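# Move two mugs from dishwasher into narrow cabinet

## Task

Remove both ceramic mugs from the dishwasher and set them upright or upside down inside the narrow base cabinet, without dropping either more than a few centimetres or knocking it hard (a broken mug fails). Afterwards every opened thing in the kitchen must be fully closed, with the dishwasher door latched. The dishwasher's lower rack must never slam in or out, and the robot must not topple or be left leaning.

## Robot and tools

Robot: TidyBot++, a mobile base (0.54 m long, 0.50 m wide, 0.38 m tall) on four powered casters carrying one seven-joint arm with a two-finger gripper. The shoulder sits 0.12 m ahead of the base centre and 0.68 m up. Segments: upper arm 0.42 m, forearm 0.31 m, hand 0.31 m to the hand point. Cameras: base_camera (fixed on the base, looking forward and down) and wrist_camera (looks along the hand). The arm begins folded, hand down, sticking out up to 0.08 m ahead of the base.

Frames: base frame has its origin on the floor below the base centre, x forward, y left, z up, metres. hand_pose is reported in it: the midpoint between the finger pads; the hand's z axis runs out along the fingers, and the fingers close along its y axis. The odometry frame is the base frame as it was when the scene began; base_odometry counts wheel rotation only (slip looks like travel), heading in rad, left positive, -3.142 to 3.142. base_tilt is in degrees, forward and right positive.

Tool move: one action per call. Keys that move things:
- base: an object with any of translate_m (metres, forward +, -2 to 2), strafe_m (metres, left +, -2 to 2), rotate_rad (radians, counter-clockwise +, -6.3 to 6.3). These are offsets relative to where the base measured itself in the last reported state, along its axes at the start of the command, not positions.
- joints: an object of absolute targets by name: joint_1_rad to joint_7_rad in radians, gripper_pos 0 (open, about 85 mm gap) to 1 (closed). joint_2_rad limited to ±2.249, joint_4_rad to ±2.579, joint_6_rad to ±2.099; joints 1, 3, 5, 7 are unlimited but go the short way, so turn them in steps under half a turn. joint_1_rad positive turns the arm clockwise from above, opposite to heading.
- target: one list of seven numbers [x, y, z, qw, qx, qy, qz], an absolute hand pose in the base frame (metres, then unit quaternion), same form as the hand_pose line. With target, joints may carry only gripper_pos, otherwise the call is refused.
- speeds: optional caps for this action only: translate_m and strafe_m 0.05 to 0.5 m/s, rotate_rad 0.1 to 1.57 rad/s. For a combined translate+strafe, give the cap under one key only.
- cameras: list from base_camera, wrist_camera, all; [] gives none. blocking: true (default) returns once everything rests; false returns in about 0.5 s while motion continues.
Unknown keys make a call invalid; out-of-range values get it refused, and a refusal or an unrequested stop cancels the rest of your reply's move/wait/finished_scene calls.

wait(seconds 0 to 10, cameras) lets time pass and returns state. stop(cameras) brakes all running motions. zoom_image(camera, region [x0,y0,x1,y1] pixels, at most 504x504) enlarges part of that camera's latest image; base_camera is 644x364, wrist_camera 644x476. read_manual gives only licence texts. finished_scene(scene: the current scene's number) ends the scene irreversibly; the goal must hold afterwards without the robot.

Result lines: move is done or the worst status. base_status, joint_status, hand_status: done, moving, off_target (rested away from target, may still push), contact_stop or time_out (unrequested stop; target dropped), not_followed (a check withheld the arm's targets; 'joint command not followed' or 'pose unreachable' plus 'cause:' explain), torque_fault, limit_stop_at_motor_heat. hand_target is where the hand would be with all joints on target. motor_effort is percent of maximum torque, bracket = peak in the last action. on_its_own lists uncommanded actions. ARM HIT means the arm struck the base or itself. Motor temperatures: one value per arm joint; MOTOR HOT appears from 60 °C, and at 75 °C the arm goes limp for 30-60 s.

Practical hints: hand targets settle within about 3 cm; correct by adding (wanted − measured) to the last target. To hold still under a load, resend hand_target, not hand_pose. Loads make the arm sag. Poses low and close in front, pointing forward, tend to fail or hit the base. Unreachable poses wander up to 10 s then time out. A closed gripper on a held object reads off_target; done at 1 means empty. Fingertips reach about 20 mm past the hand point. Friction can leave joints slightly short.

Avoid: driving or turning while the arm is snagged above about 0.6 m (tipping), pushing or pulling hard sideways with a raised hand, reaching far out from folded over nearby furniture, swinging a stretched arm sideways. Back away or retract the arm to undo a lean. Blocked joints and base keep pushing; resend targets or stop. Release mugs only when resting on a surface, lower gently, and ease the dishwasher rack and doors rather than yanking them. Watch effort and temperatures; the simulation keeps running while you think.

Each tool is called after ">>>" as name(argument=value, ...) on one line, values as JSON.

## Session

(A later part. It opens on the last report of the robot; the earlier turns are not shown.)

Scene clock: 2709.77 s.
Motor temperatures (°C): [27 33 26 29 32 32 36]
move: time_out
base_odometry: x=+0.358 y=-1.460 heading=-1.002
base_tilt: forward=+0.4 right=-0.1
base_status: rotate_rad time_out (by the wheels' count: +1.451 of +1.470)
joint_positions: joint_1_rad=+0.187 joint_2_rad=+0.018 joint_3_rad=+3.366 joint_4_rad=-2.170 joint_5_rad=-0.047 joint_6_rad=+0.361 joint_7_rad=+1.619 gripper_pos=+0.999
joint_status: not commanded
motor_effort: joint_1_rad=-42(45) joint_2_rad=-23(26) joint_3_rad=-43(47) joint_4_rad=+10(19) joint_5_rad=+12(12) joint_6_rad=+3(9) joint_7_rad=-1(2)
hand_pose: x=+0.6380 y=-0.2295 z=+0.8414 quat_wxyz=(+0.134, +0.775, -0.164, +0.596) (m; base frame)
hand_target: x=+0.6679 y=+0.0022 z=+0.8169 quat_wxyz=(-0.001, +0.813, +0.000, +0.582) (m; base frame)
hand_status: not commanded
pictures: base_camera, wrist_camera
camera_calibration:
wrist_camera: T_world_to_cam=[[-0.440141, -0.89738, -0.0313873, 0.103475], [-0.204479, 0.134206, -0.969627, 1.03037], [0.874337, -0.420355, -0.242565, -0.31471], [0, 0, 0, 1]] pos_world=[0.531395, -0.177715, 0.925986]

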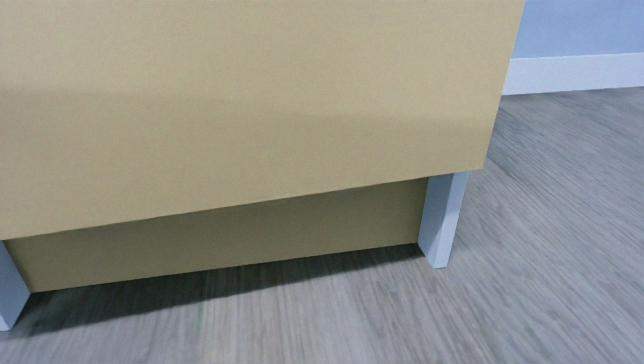

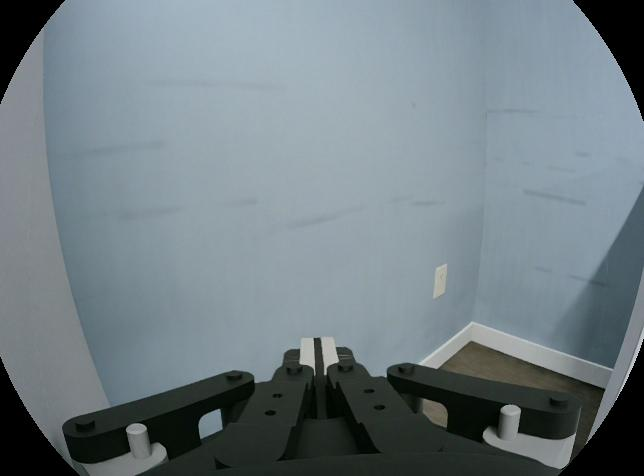

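>>> move(base={"rotate_rad": -0.6}, speeds={"rotate_rad": 0.5})

Scene clock: 2714.87 s.
Motor temperatures (°C): [27 33 26 29 32 32 36]
move: done
base_odometry: x=+0.357 y=-1.460 heading=-1.602
base_tilt: forward=+0.4 right=-0.1
base_status: done
joint_positions: joint_1_rad=-0.023 joint_2_rad=+0.010 joint_3_rad=+3.157 joint_4_rad=-2.180 joint_5_rad=-0.040 joint_6_rad=+0.355 joint_7_rad=+1.618 gripper_pos=+0.999
joint_status: not commanded
motor_effort: joint_1_rad=+0(39) joint_2_rad=-20(26) joint_3_rad=+0(40) joint_4_rad=+18(19) joint_5_rad=+1(11) joint_6_rad=+8(9) joint_7_rad=+0(1)
hand_pose: x=+0.6798 y=+0.0014 z=+0.8382 quat_wxyz=(+0.006, +0.794, +0.003, +0.607) (m; base frame)
hand_target: x=+0.6679 y=+0.0022 z=+0.8169 quat_wxyz=(-0.001, +0.813, +0.000, +0.582) (m; base frame)
hand_status: not commanded
pictures: base_camera, wrist_camera
camera_calibration:
wrist_camera: T_world_to_cam=[[-0.0328073, -0.999031, -0.0293235, 0.0504651], [-0.249937, 0.0366077, -0.96757, 1.03415], [0.967706, -0.0244143, -0.250896, -0.312076], [0, 0, 0, 1]] pos_world=[0.562125, 0.00493938, 0.923789]

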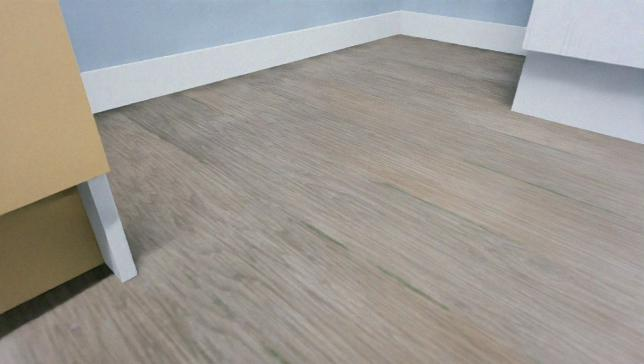

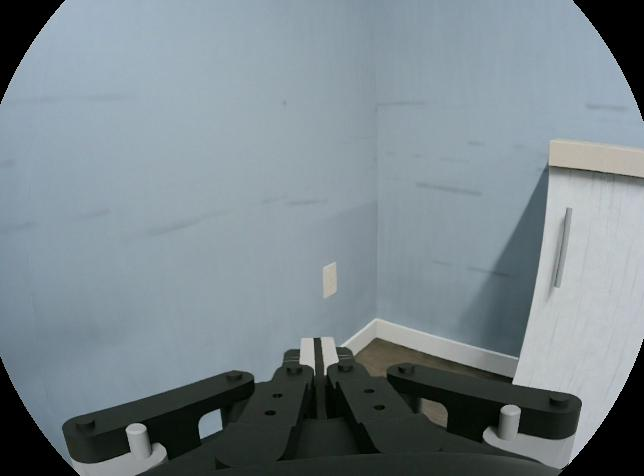

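>>> move(base={"translate_m": -0.57, "strafe_m": -0.34}, cameras=[])

>>> move(base={"rotate_rad": 0.62}, speeds={"rotate_rad": 0.8})

Scene clock: 2734.70 s.
Motor temperatures (°C): [27 33 26 29 32 32 36]
move: done
base_odometry: x=+0.035 y=-0.880 heading=-1.602
base_tilt: forward=+0.4 right=-0.2
base_status: done
joint_positions: joint_1_rad=-0.023 joint_2_rad=+0.002 joint_3_rad=+3.157 joint_4_rad=-2.181 joint_5_rad=-0.040 joint_6_rad=+0.355 joint_7_rad=+1.618 gripper_pos=+0.999
joint_status: not commanded
motor_effort: joint_1_rad=+0(1) joint_2_rad=-20(23) joint_3_rad=-1(3) joint_4_rad=+19(19) joint_5_rad=+0(1) joint_6_rad=+9(9) joint_7_rad=+0(1)
hand_pose: x=+0.6782 y=+0.0014 z=+0.8426 quat_wxyz=(+0.006, +0.792, +0.003, +0.610) (m; base frame)
hand_target: x=+0.6679 y=+0.0022 z=+0.8169 quat_wxyz=(-0.001, +0.813, +0.000, +0.582) (m; base frame)
hand_status: not commanded
pictures: none
No camera images: "cameras" was empty.

Scene clock: 2736.30 s.
Motor temperatures (°C): [27 33 26 29 32 32 36]
move: done
base_odometry: x=+0.035 y=-0.880 heading=-0.982
base_tilt: forward=+0.5 right=-0.1
base_status: done
joint_positions: joint_1_rad=-0.023 joint_2_rad=+0.002 joint_3_rad=+3.157 joint_4_rad=-2.181 joint_5_rad=-0.040 joint_6_rad=+0.355 joint_7_rad=+1.618 gripper_pos=+0.999
joint_status: not commanded
motor_effort: joint_1_rad=+0(3) joint_2_rad=-20(20) joint_3_rad=-1(4) joint_4_rad=+18(19) joint_5_rad=+0(1) joint_6_rad=+9(9) joint_7_rad=+0(1)
hand_pose: x=+0.6782 y=+0.0011 z=+0.8426 quat_wxyz=(+0.006, +0.792, +0.003, +0.610) (m; base frame)
hand_target: x=+0.6679 y=+0.0022 z=+0.8169 quat_wxyz=(-0.001, +0.813, +0.000, +0.582) (m; base frame)
hand_status: not commanded
pictures: base_camera, wrist_camera
camera_calibration:
wrist_camera: T_world_to_cam=[[-0.0331347, -0.999008, -0.029749, 0.0507719], [-0.242314, 0.0369072, -0.969496, 1.03441], [0.969632, -0.0249154, -0.243296, -0.317243], [0, 0, 0, 1]] pos_world=[0.559944, 0.00463999, 0.927186]

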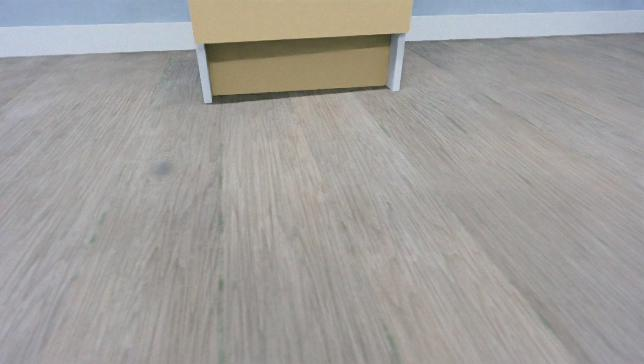

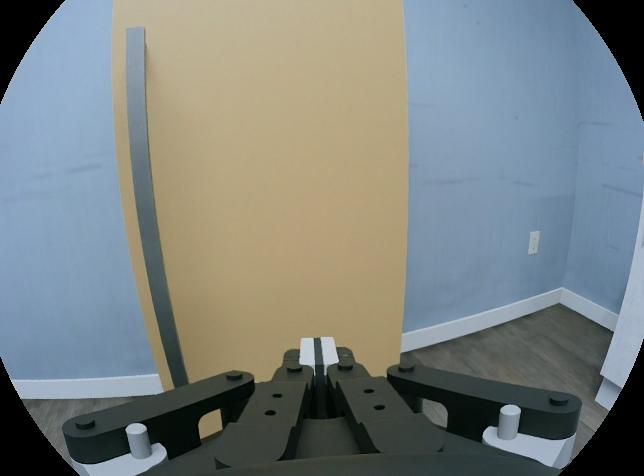

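>>> move(base={"rotate_rad": 0.24})

>>> zoom_image(camera="base_camera", region=[60, 0, 360, 120])

Scene clock: 2760.87 s.
Motor temperatures (°C): [27 33 26 28 32 32 36]
move: done
base_odometry: x=+0.035 y=-0.880 heading=-0.743
base_tilt: forward=+0.4 right=-0.2
base_status: done
joint_positions: joint_1_rad=-0.024 joint_2_rad=+0.002 joint_3_rad=+3.157 joint_4_rad=-2.181 joint_5_rad=-0.040 joint_6_rad=+0.355 joint_7_rad=+1.618 gripper_pos=+0.999
joint_status: not commanded
motor_effort: joint_1_rad=+0(4) joint_2_rad=-20(20) joint_3_rad=-1(4) joint_4_rad=+18(19) joint_5_rad=+0(1) joint_6_rad=+8(9) joint_7_rad=+0(1)
hand_pose: x=+0.6782 y=+0.0018 z=+0.8426 quat_wxyz=(+0.006, +0.792, +0.003, +0.610) (m; base frame)
hand_target: x=+0.6679 y=+0.0022 z=+0.8169 quat_wxyz=(-0.001, +0.813, +0.000, +0.582) (m; base frame)
hand_status: not commanded
pictures: base_camera, wrist_camera
camera_calibration:
wrist_camera: T_world_to_cam=[[-0.0317012, -0.999053, -0.0297958, 0.0507117], [-0.242353, 0.0366045, -0.969497, 1.03441], [0.96967, -0.0235131, -0.243284, -0.317265], [0, 0, 0, 1]] pos_world=[0.559944, 0.00533959, 0.927186]

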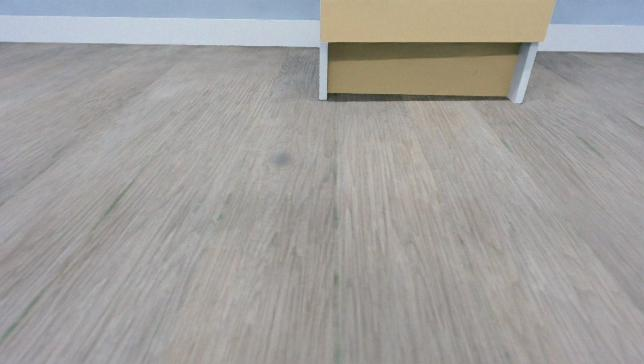

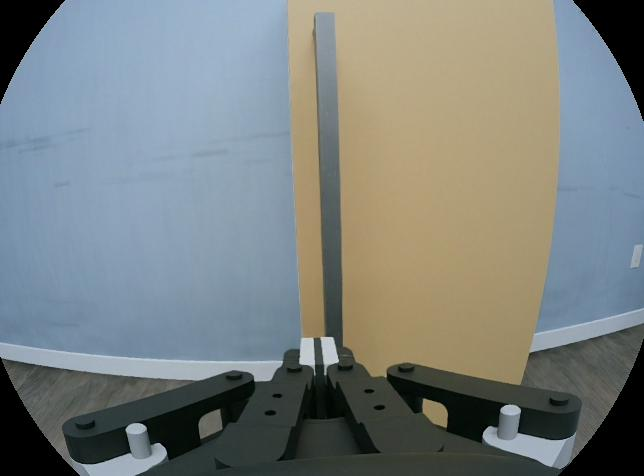

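Scaled by 1.680.

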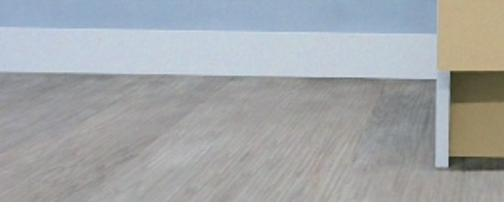

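>>> zoom_image(camera="base_camera", region=[300, 0, 580, 120])

>>> zoom_image(camera="wrist_camera", region=[260, 0, 600, 400])

Scaled by 1.800.

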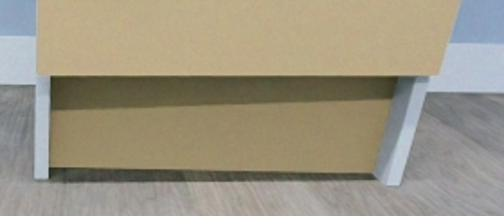

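Scaled by 1.260.

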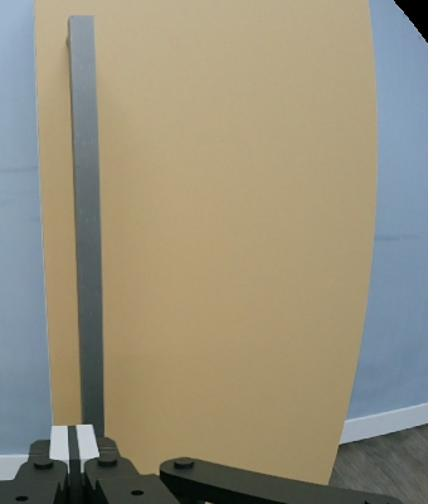

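>>> move(base={"strafe_m": -0.15, "translate_m": 0.25}, speeds={"translate_m": 0.2})

Scene clock: 2779.47 s.
Motor temperatures (°C): [27 32 26 28 32 32 36]
move: done
base_odometry: x=+0.118 y=-1.160 heading=-0.742
base_tilt: forward=+0.4 right=-0.1
base_status: done
joint_positions: joint_1_rad=-0.024 joint_2_rad=+0.002 joint_3_rad=+3.157 joint_4_rad=-2.181 joint_5_rad=-0.040 joint_6_rad=+0.355 joint_7_rad=+1.618 gripper_pos=+0.999
joint_status: not commanded
motor_effort: joint_1_rad=-1(1) joint_2_rad=-20(22) joint_3_rad=-1(3) joint_4_rad=+19(19) joint_5_rad=+0(1) joint_6_rad=+8(9) joint_7_rad=+0(1)
hand_pose: x=+0.6782 y=+0.0018 z=+0.8425 quat_wxyz=(+0.006, +0.792, +0.003, +0.610) (m; base frame)
hand_target: x=+0.6679 y=+0.0022 z=+0.8169 quat_wxyz=(-0.001, +0.813, +0.000, +0.582) (m; base frame)
hand_status: not commanded
pictures: base_camera, wrist_camera
camera_calibration:
wrist_camera: T_world_to_cam=[[-0.031706, -0.999053, -0.0297928, 0.0507084], [-0.242541, 0.0366073, -0.96945, 1.03445], [0.969623, -0.0235114, -0.243472, -0.316967], [0, 0, 0, 1]] pos_world=[0.559843, 0.0053396, 0.927186]

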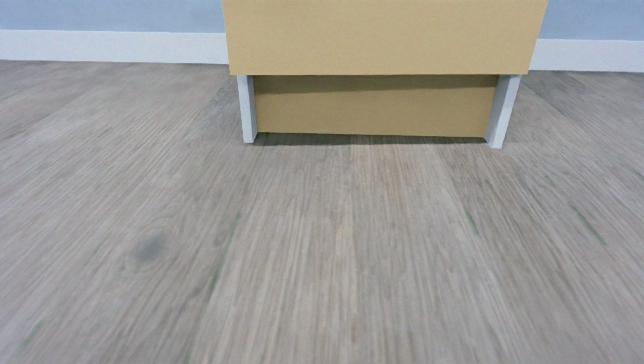

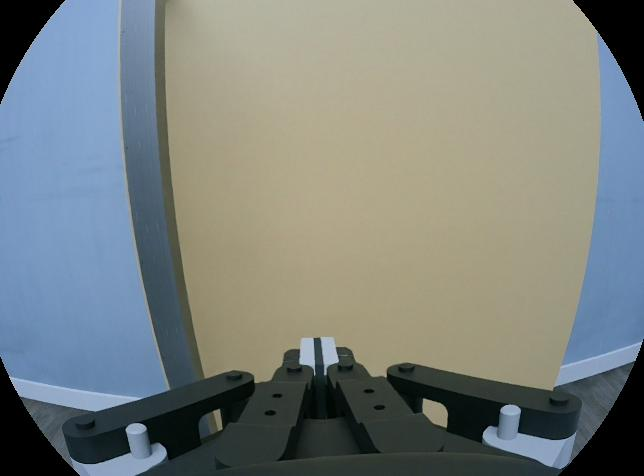

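>>> move(base={"translate_m": 0.16}, speeds={"translate_m": 0.05})

Scene clock: 2787.77 s.
Motor temperatures (°C): [27 32 26 28 32 32 36]
move: done
base_odometry: x=+0.236 y=-1.268 heading=-0.742
base_tilt: forward=+0.5 right=-0.2
base_status: done
joint_positions: joint_1_rad=-0.024 joint_2_rad=+0.002 joint_3_rad=+3.157 joint_4_rad=-2.182 joint_5_rad=-0.040 joint_6_rad=+0.355 joint_7_rad=+1.618 gripper_pos=+0.999
joint_status: not commanded
motor_effort: joint_1_rad=+0(1) joint_2_rad=-20(23) joint_3_rad=-1(2) joint_4_rad=+18(19) joint_5_rad=+0(1) joint_6_rad=+9(9) joint_7_rad=+0(1)
hand_pose: x=+0.6781 y=+0.0018 z=+0.8424 quat_wxyz=(+0.006, +0.792, +0.003, +0.610) (m; base frame)
hand_target: x=+0.6679 y=+0.0022 z=+0.8169 quat_wxyz=(-0.001, +0.813, +0.000, +0.582) (m; base frame)
hand_status: not commanded
pictures: base_camera, wrist_camera
camera_calibration:
wrist_camera: T_world_to_cam=[[-0.0317144, -0.999053, -0.0297866, 0.0507044], [-0.242753, 0.0366085, -0.969397, 1.03442], [0.96957, -0.0235131, -0.243684, -0.316765], [0, 0, 0, 1]] pos_world=[0.559843, 0.0053396, 0.927086]

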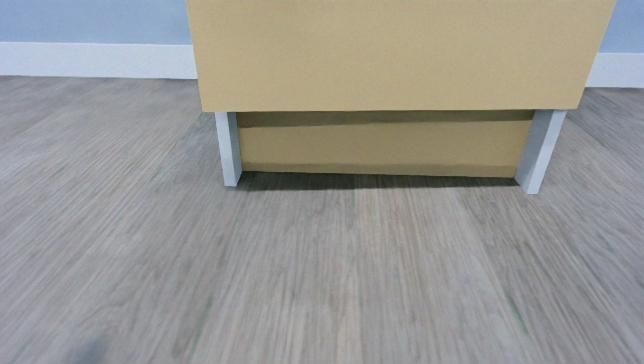

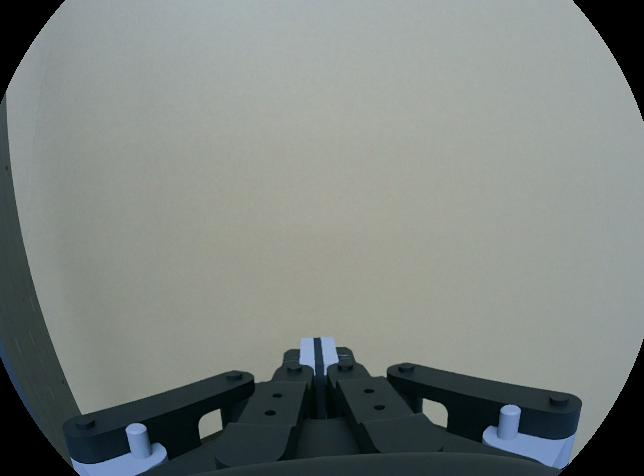

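>>> move(base={"translate_m": 0.05}, speeds={"translate_m": 0.05}, cameras=["base_camera"])

>>> zoom_image(camera="base_camera", region=[150, 60, 644, 240])

Scene clock: 2795.83 s.
Motor temperatures (°C): [27 32 26 28 32 32 36]
move: done
base_odometry: x=+0.273 y=-1.302 heading=-0.742
base_tilt: forward=+0.4 right=-0.2
base_status: done
joint_positions: joint_1_rad=-0.024 joint_2_rad=-0.025 joint_3_rad=+3.157 joint_4_rad=-2.206 joint_5_rad=-0.040 joint_6_rad=+0.347 joint_7_rad=+1.618 gripper_pos=+0.999
joint_status: not commanded
motor_effort: joint_1_rad=+0(1) joint_2_rad=-14(21) joint_3_rad=+0(2) joint_4_rad=+20(25) joint_5_rad=+1(1) joint_6_rad=+9(10) joint_7_rad=+0(1)
hand_pose: x=+0.6669 y=+0.0018 z=+0.8414 quat_wxyz=(+0.006, +0.794, +0.003, +0.608) (m; base frame)
hand_target: x=+0.6679 y=+0.0022 z=+0.8169 quat_wxyz=(-0.001, +0.813, +0.000, +0.582) (m; base frame)
hand_status: not commanded
pictures: base_camera

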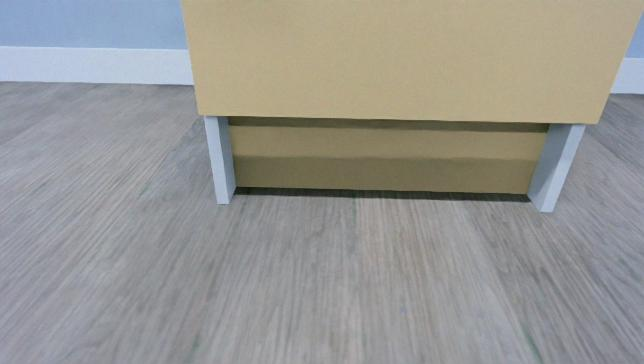

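Scaled by 1.020.

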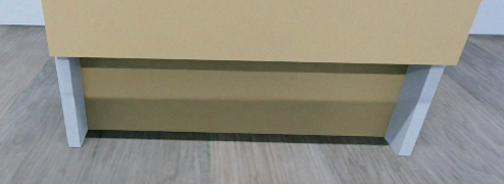

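>>> move(base={"translate_m": 0.03}, speeds={"translate_m": 0.05}, cameras=["base_camera"])

>>> zoom_image(camera="base_camera", region=[150, 60, 644, 240])

Scene clock: 2801.90 s.
Motor temperatures (°C): [27 32 26 29 32 32 36]
move: done
base_odometry: x=+0.294 y=-1.322 heading=-0.743
base_tilt: forward=+0.4 right=-0.2
base_status: done
joint_positions: joint_1_rad=-0.024 joint_2_rad=-0.097 joint_3_rad=+3.157 joint_4_rad=-2.262 joint_5_rad=-0.040 joint_6_rad=+0.321 joint_7_rad=+1.618 gripper_pos=+0.999
joint_status: not commanded
motor_effort: joint_1_rad=+0(2) joint_2_rad=+2(14) joint_3_rad=+0(3) joint_4_rad=+29(34) joint_5_rad=+1(1) joint_6_rad=+12(14) joint_7_rad=+0(1)
hand_pose: x=+0.6388 y=+0.0018 z=+0.8407 quat_wxyz=(+0.005, +0.797, +0.003, +0.604) (m; base frame)
hand_target: x=+0.6679 y=+0.0022 z=+0.8169 quat_wxyz=(-0.001, +0.813, +0.000, +0.582) (m; base frame)
hand_status: not commanded
pictures: base_camera

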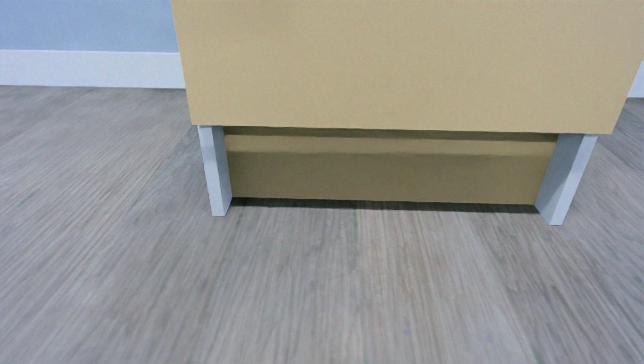

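Scaled by 1.020.

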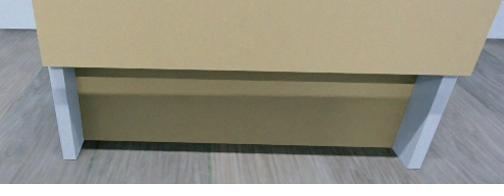

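>>> move(base={"translate_m": -0.4}, speeds={"translate_m": 0.15})

>>> zoom_image(camera="base_camera", region=[200, 0, 580, 140])

Scene clock: 2811.43 s.
Motor temperatures (°C): [26 32 26 29 32 32 36]
move: done
base_odometry: x=-0.001 y=-1.051 heading=-0.743
base_tilt: forward=+0.4 right=-0.2
base_status: done
joint_positions: joint_1_rad=-0.024 joint_2_rad=+0.001 joint_3_rad=+3.157 joint_4_rad=-2.211 joint_5_rad=-0.040 joint_6_rad=+0.321 joint_7_rad=+1.618 gripper_pos=+0.999
joint_status: not commanded
motor_effort: joint_1_rad=+0(1) joint_2_rad=-19(22) joint_3_rad=+0(2) joint_4_rad=+18(28) joint_5_rad=+0(1) joint_6_rad=+9(11) joint_7_rad=+0(1)
hand_pose: x=+0.6669 y=+0.0023 z=+0.8168 quat_wxyz=(+0.005, +0.811, +0.004, +0.585) (m; base frame)
hand_target: x=+0.6679 y=+0.0022 z=+0.8169 quat_wxyz=(-0.001, +0.813, +0.000, +0.582) (m; base frame)
hand_status: not commanded
pictures: base_camera, wrist_camera
camera_calibration:
wrist_camera: T_world_to_cam=[[-0.0322256, -0.999086, -0.0280675, 0.0488931], [-0.302214, 0.0365078, -0.952541, 1.03274], [0.952695, -0.0222138, -0.303115, -0.252346], [0, 0, 0, 1]] pos_world=[0.554094, 0.00553967, 0.908613]

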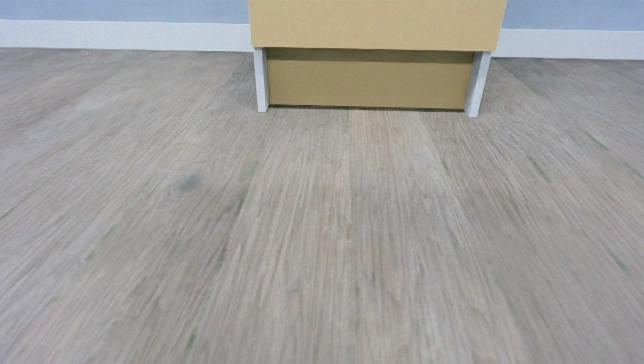

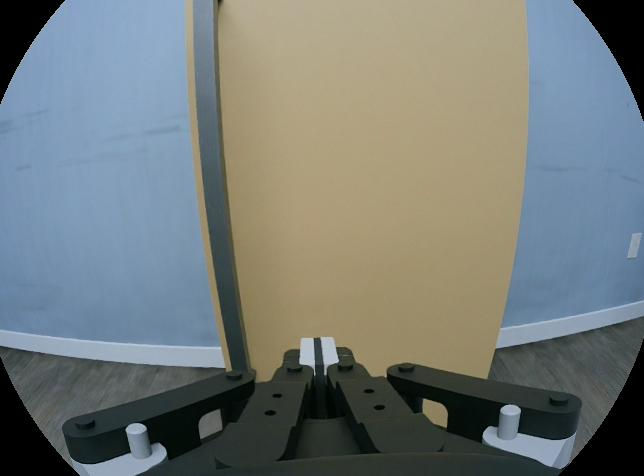

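Scaled by 1.326.

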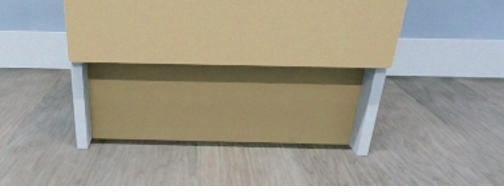

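>>> zoom_image(camera="base_camera", region=[240, 30, 360, 130])

>>> zoom_image(camera="base_camera", region=[400, 30, 520, 130])

Scaled by 4.200.

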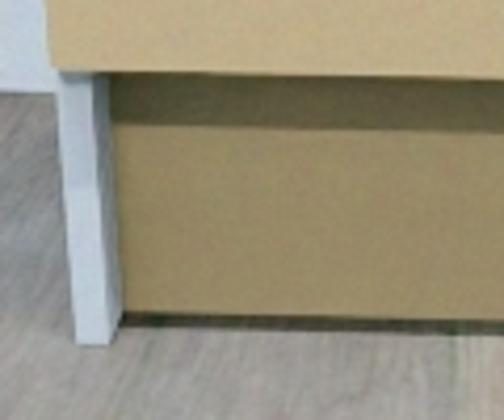

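Scaled by 4.200.

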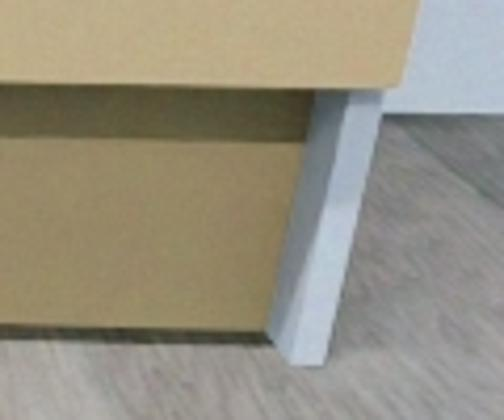

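>>> move(base={"translate_m": -0.5}, cameras=[])

>>> move(base={"rotate_rad": 0.8})

>>> move(base={"rotate_rad": 0.74})

Scene clock: 2832.73 s.
Motor temperatures (°C): [26 32 26 29 32 32 36]
move: done
base_odometry: x=-0.369 y=-0.713 heading=-0.742
base_tilt: forward=+0.4 right=-0.1
base_status: done
joint_positions: joint_1_rad=-0.024 joint_2_rad=-0.005 joint_3_rad=+3.157 joint_4_rad=-2.211 joint_5_rad=-0.040 joint_6_rad=+0.321 joint_7_rad=+1.618 gripper_pos=+0.999
joint_status: not commanded
motor_effort: joint_1_rad=+0(1) joint_2_rad=-19(22) joint_3_rad=-1(2) joint_4_rad=+18(20) joint_5_rad=+0(1) joint_6_rad=+8(9) joint_7_rad=+0(1)
hand_pose: x=+0.6662 y=+0.0022 z=+0.8198 quat_wxyz=(+0.005, +0.809, +0.004, +0.588) (m; base frame)
hand_target: x=+0.6679 y=+0.0022 z=+0.8169 quat_wxyz=(-0.001, +0.813, +0.000, +0.582) (m; base frame)
hand_status: not commanded
pictures: none
No camera images: "cameras" was empty.

Scene clock: 2834.47 s.
Motor temperatures (°C): [26 32 26 29 32 32 36]
move: done
base_odometry: x=-0.369 y=-0.713 heading=+0.057
base_tilt: forward=+0.4 right=-0.1
base_status: done
joint_positions: joint_1_rad=-0.025 joint_2_rad=-0.005 joint_3_rad=+3.156 joint_4_rad=-2.211 joint_5_rad=-0.040 joint_6_rad=+0.321 joint_7_rad=+1.618 gripper_pos=+0.999
joint_status: not commanded
motor_effort: joint_1_rad=+0(3) joint_2_rad=-19(20) joint_3_rad=-1(4) joint_4_rad=+18(18) joint_5_rad=+1(1) joint_6_rad=+9(9) joint_7_rad=+0(1)
hand_pose: x=+0.6662 y=+0.0030 z=+0.8197 quat_wxyz=(+0.005, +0.809, +0.004, +0.588) (m; base frame)
hand_target: x=+0.6679 y=+0.0022 z=+0.8169 quat_wxyz=(-0.001, +0.813, +0.000, +0.582) (m; base frame)
hand_status: not commanded
pictures: base_camera, wrist_camera
camera_calibration:
wrist_camera: T_world_to_cam=[[-0.0307431, -0.999125, -0.0283415, 0.0489455], [-0.297145, 0.0362088, -0.954146, 1.03318], [0.954337, -0.0209119, -0.297998, -0.255987], [0, 0, 0, 1]] pos_world=[0.552807, 0.00613925, 0.91091]

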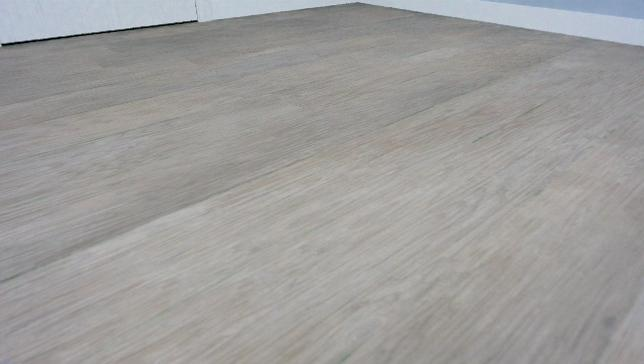

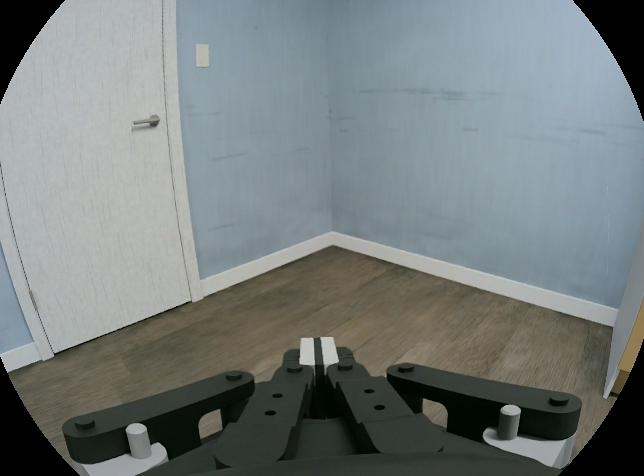

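Scene clock: 2836.13 s.
Motor temperatures (°C): [26 32 26 29 32 32 36]
move: done
base_odometry: x=-0.369 y=-0.713 heading=+0.797
base_tilt: forward=+0.4 right=-0.2
base_status: done
joint_positions: joint_1_rad=-0.025 joint_2_rad=-0.005 joint_3_rad=+3.156 joint_4_rad=-2.211 joint_5_rad=-0.040 joint_6_rad=+0.321 joint_7_rad=+1.618 gripper_pos=+0.999
joint_status: not commanded
motor_effort: joint_1_rad=+0(3) joint_2_rad=-19(20) joint_3_rad=-1(4) joint_4_rad=+18(18) joint_5_rad=+0(1) joint_6_rad=+8(9) joint_7_rad=+0(1)
hand_pose: x=+0.6662 y=+0.0030 z=+0.8197 quat_wxyz=(+0.005, +0.809, +0.004, +0.588) (m; base frame)
hand_target: x=+0.6679 y=+0.0022 z=+0.8169 quat_wxyz=(-0.001, +0.813, +0.000, +0.582) (m; base frame)
hand_status: not commanded
pictures: base_camera, wrist_camera
camera_calibration:
wrist_camera: T_world_to_cam=[[-0.0306478, -0.999128, -0.0283713, 0.0489199], [-0.297148, 0.0362089, -0.954145, 1.03318], [0.954339, -0.020812, -0.297999, -0.255988], [0, 0, 0, 1]] pos_world=[0.552807, 0.00613928, 0.91091]

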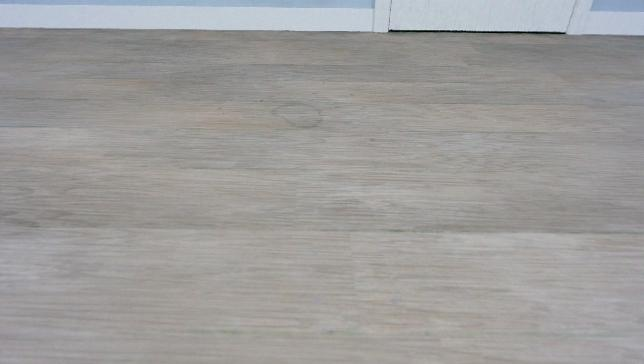

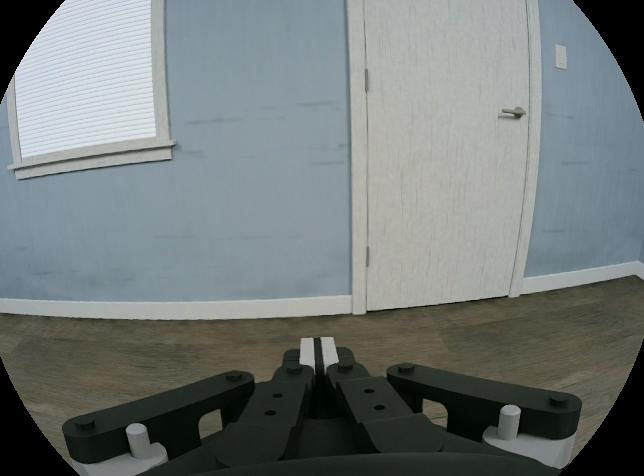

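>>> zoom_image(camera="base_camera", region=[360, 0, 620, 60])

>>> zoom_image(camera="wrist_camera", region=[340, 60, 580, 320])

>>> zoom_image(camera="wrist_camera", region=[0, 0, 200, 190])

Scaled by 1.938.

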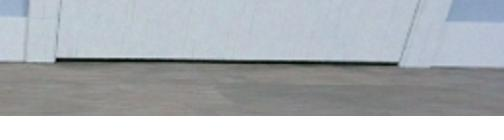

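Scaled by 1.938.

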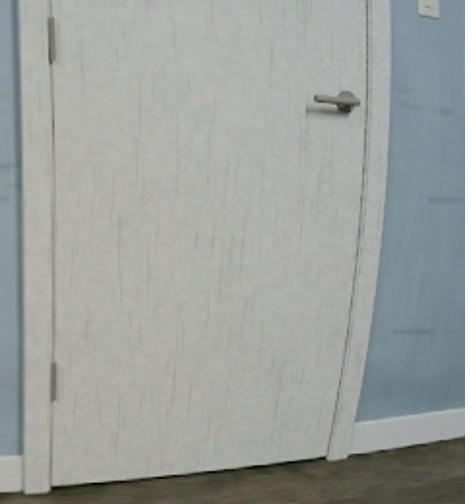

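Scaled by 2.520.

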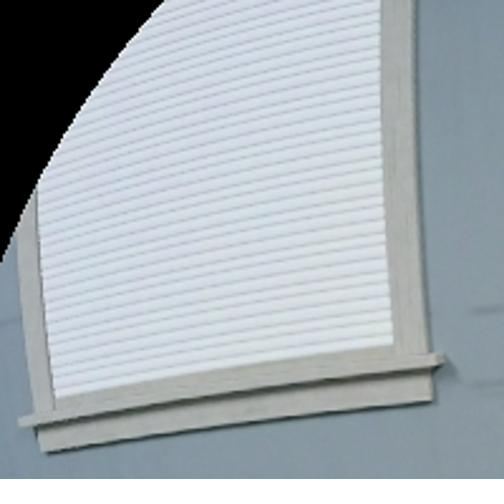

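>>> move(base={"rotate_rad": 0.8})

>>> move(base={"rotate_rad": 0.8})

>>> zoom_image(camera="wrist_camera", region=[60, 100, 560, 400])

>>> zoom_image(camera="base_camera", region=[72, 0, 572, 120])

Scene clock: 2848.83 s.
Motor temperatures (°C): [26 32 26 29 32 32 36]
move: done
base_odometry: x=-0.369 y=-0.713 heading=+1.597
base_tilt: forward=+0.5 right=-0.1
base_status: done
joint_positions: joint_1_rad=-0.025 joint_2_rad=-0.005 joint_3_rad=+3.156 joint_4_rad=-2.211 joint_5_rad=-0.040 joint_6_rad=+0.321 joint_7_rad=+1.618 gripper_pos=+0.999
joint_status: not commanded
motor_effort: joint_1_rad=+0(3) joint_2_rad=-19(20) joint_3_rad=-1(4) joint_4_rad=+18(18) joint_5_rad=+0(1) joint_6_rad=+9(9) joint_7_rad=-1(1)
hand_pose: x=+0.6662 y=+0.0031 z=+0.8197 quat_wxyz=(+0.005, +0.809, +0.004, +0.588) (m; base frame)
hand_target: x=+0.6679 y=+0.0022 z=+0.8169 quat_wxyz=(-0.001, +0.813, +0.000, +0.582) (m; base frame)
hand_status: not commanded
pictures: base_camera, wrist_camera
camera_calibration:
wrist_camera: T_world_to_cam=[[-0.0305228, -0.999133, -0.0283057, 0.0488909], [-0.297156, 0.0361091, -0.954146, 1.03319], [0.954341, -0.020712, -0.298, -0.255986], [0, 0, 0, 1]] pos_world=[0.552807, 0.00623906, 0.91091]

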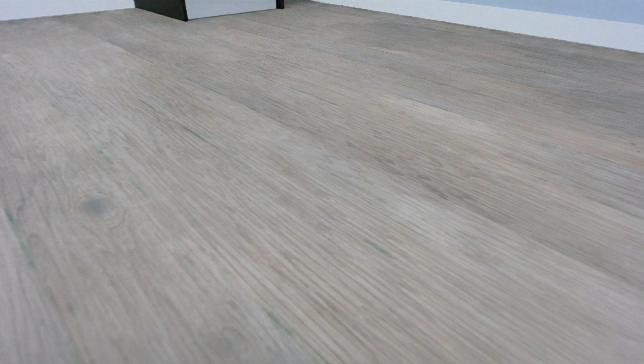

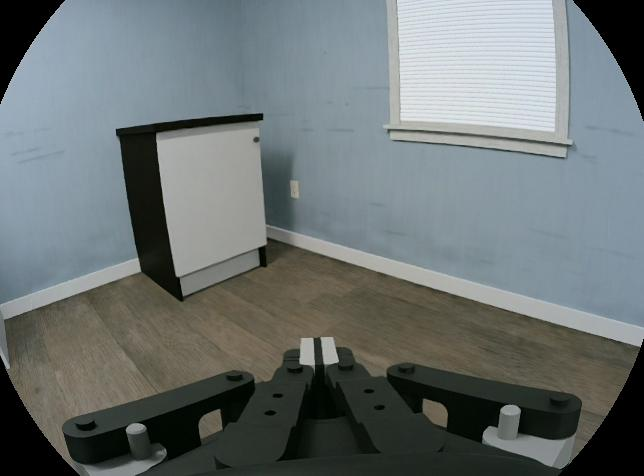

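Scene clock: 2850.57 s.
Motor temperatures (°C): [26 32 26 29 32 32 36]
move: done
base_odometry: x=-0.369 y=-0.713 heading=+2.397
base_tilt: forward=+0.5 right=-0.1
base_status: done
joint_positions: joint_1_rad=-0.024 joint_2_rad=-0.005 joint_3_rad=+3.156 joint_4_rad=-2.211 joint_5_rad=-0.040 joint_6_rad=+0.321 joint_7_rad=+1.618 gripper_pos=+0.999
joint_status: not commanded
motor_effort: joint_1_rad=+0(3) joint_2_rad=-19(20) joint_3_rad=-1(4) joint_4_rad=+18(18) joint_5_rad=+1(1) joint_6_rad=+9(9) joint_7_rad=+0(1)
hand_pose: x=+0.6662 y=+0.0030 z=+0.8197 quat_wxyz=(+0.005, +0.809, +0.004, +0.588) (m; base frame)
hand_target: x=+0.6679 y=+0.0022 z=+0.8169 quat_wxyz=(-0.001, +0.813, +0.000, +0.582) (m; base frame)
hand_status: not commanded
pictures: base_camera, wrist_camera
camera_calibration:
wrist_camera: T_world_to_cam=[[-0.0306478, -0.999128, -0.0283713, 0.0489199], [-0.297148, 0.0362089, -0.954145, 1.03318], [0.954339, -0.020812, -0.297999, -0.255988], [0, 0, 0, 1]] pos_world=[0.552807, 0.00613928, 0.91091]

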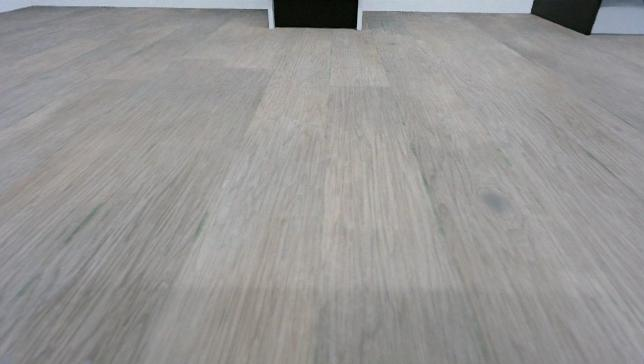

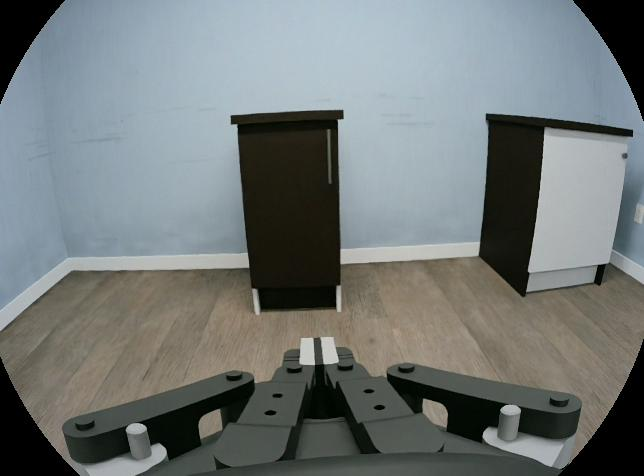

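Scaled by 1.008.

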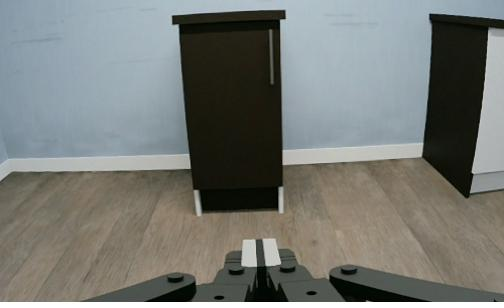

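Scaled by 1.008.

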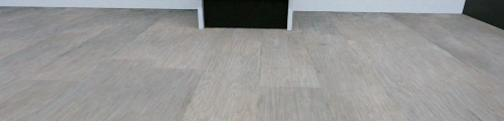

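>>> zoom_image(camera="wrist_camera", region=[470, 100, 644, 310])

>>> zoom_image(camera="wrist_camera", region=[220, 100, 360, 320])

Scaled by 2.400.

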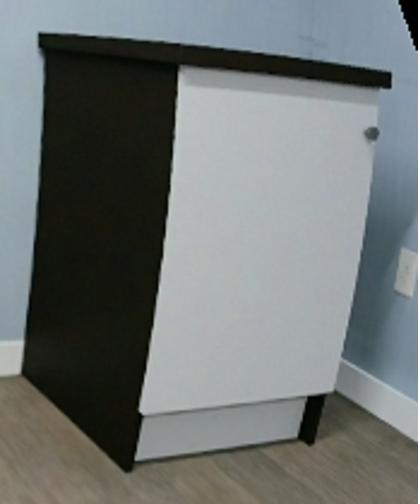

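Scaled by 2.291.

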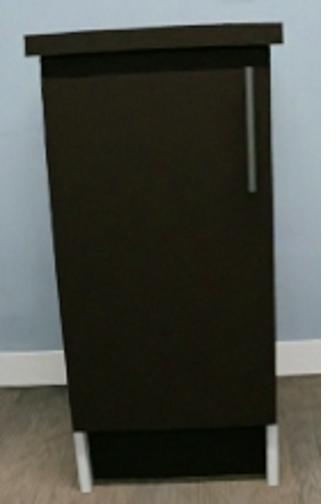

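>>> move(base={"translate_m": -0.41, "strafe_m": -0.735, "rotate_rad": 2.75})

>>> zoom_image(camera="wrist_camera", region=[160, 0, 500, 400])

Scene clock: 2867.07 s.
Motor temperatures (°C): [26 32 26 29 32 32 36]
move: done
base_odometry: x=+0.431 y=-0.451 heading=-1.136
base_tilt: forward=+0.4 right=-0.1
base_status: done
joint_positions: joint_1_rad=-0.024 joint_2_rad=-0.002 joint_3_rad=+3.156 joint_4_rad=-2.211 joint_5_rad=-0.040 joint_6_rad=+0.321 joint_7_rad=+1.618 gripper_pos=+0.999
joint_status: not commanded
motor_effort: joint_1_rad=+0(3) joint_2_rad=-19(21) joint_3_rad=+0(3) joint_4_rad=+18(18) joint_5_rad=+0(1) joint_6_rad=+9(9) joint_7_rad=+0(1)
hand_pose: x=+0.6665 y=+0.0030 z=+0.8183 quat_wxyz=(+0.005, +0.810, +0.004, +0.587) (m; base frame)
hand_target: x=+0.6679 y=+0.0022 z=+0.8169 quat_wxyz=(-0.001, +0.813, +0.000, +0.582) (m; base frame)
hand_status: not commanded
pictures: base_camera, wrist_camera
camera_calibration:
wrist_camera: T_world_to_cam=[[-0.0308169, -0.999126, -0.0282573, 0.0488968], [-0.29965, 0.0362054, -0.953362, 1.03298], [0.953551, -0.0209124, -0.300503, -0.254166], [0, 0, 0, 1]] pos_world=[0.553401, 0.00613925, 0.909811]

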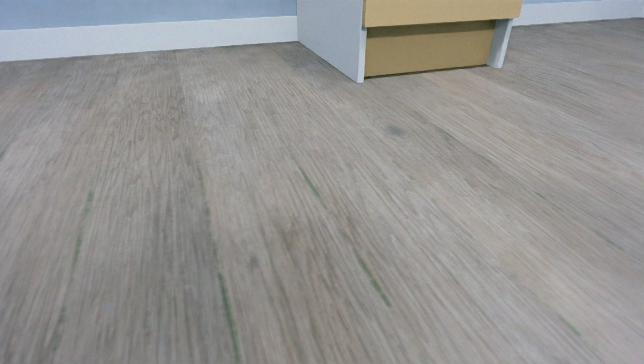

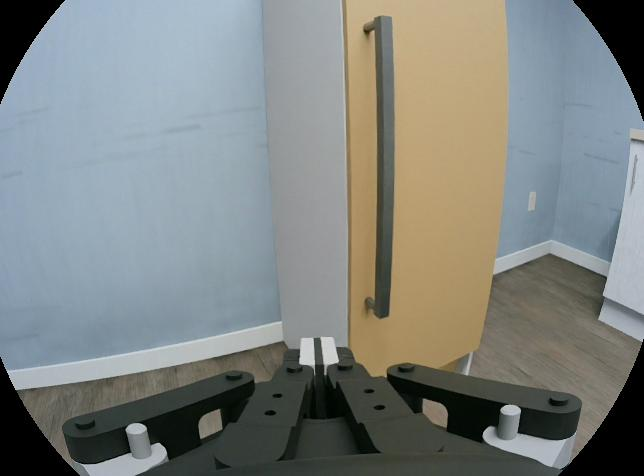

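Scaled by 1.260.

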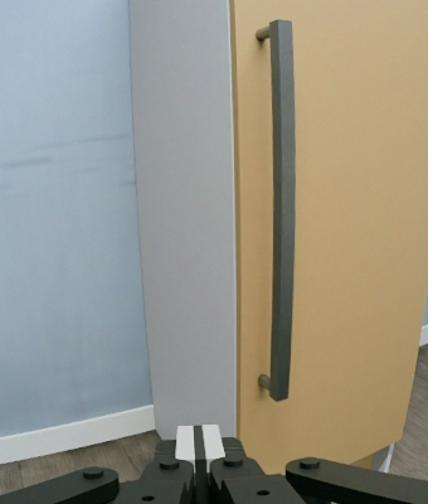

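>>> finished_scene(scene=2)

The scene is finished: the task was done.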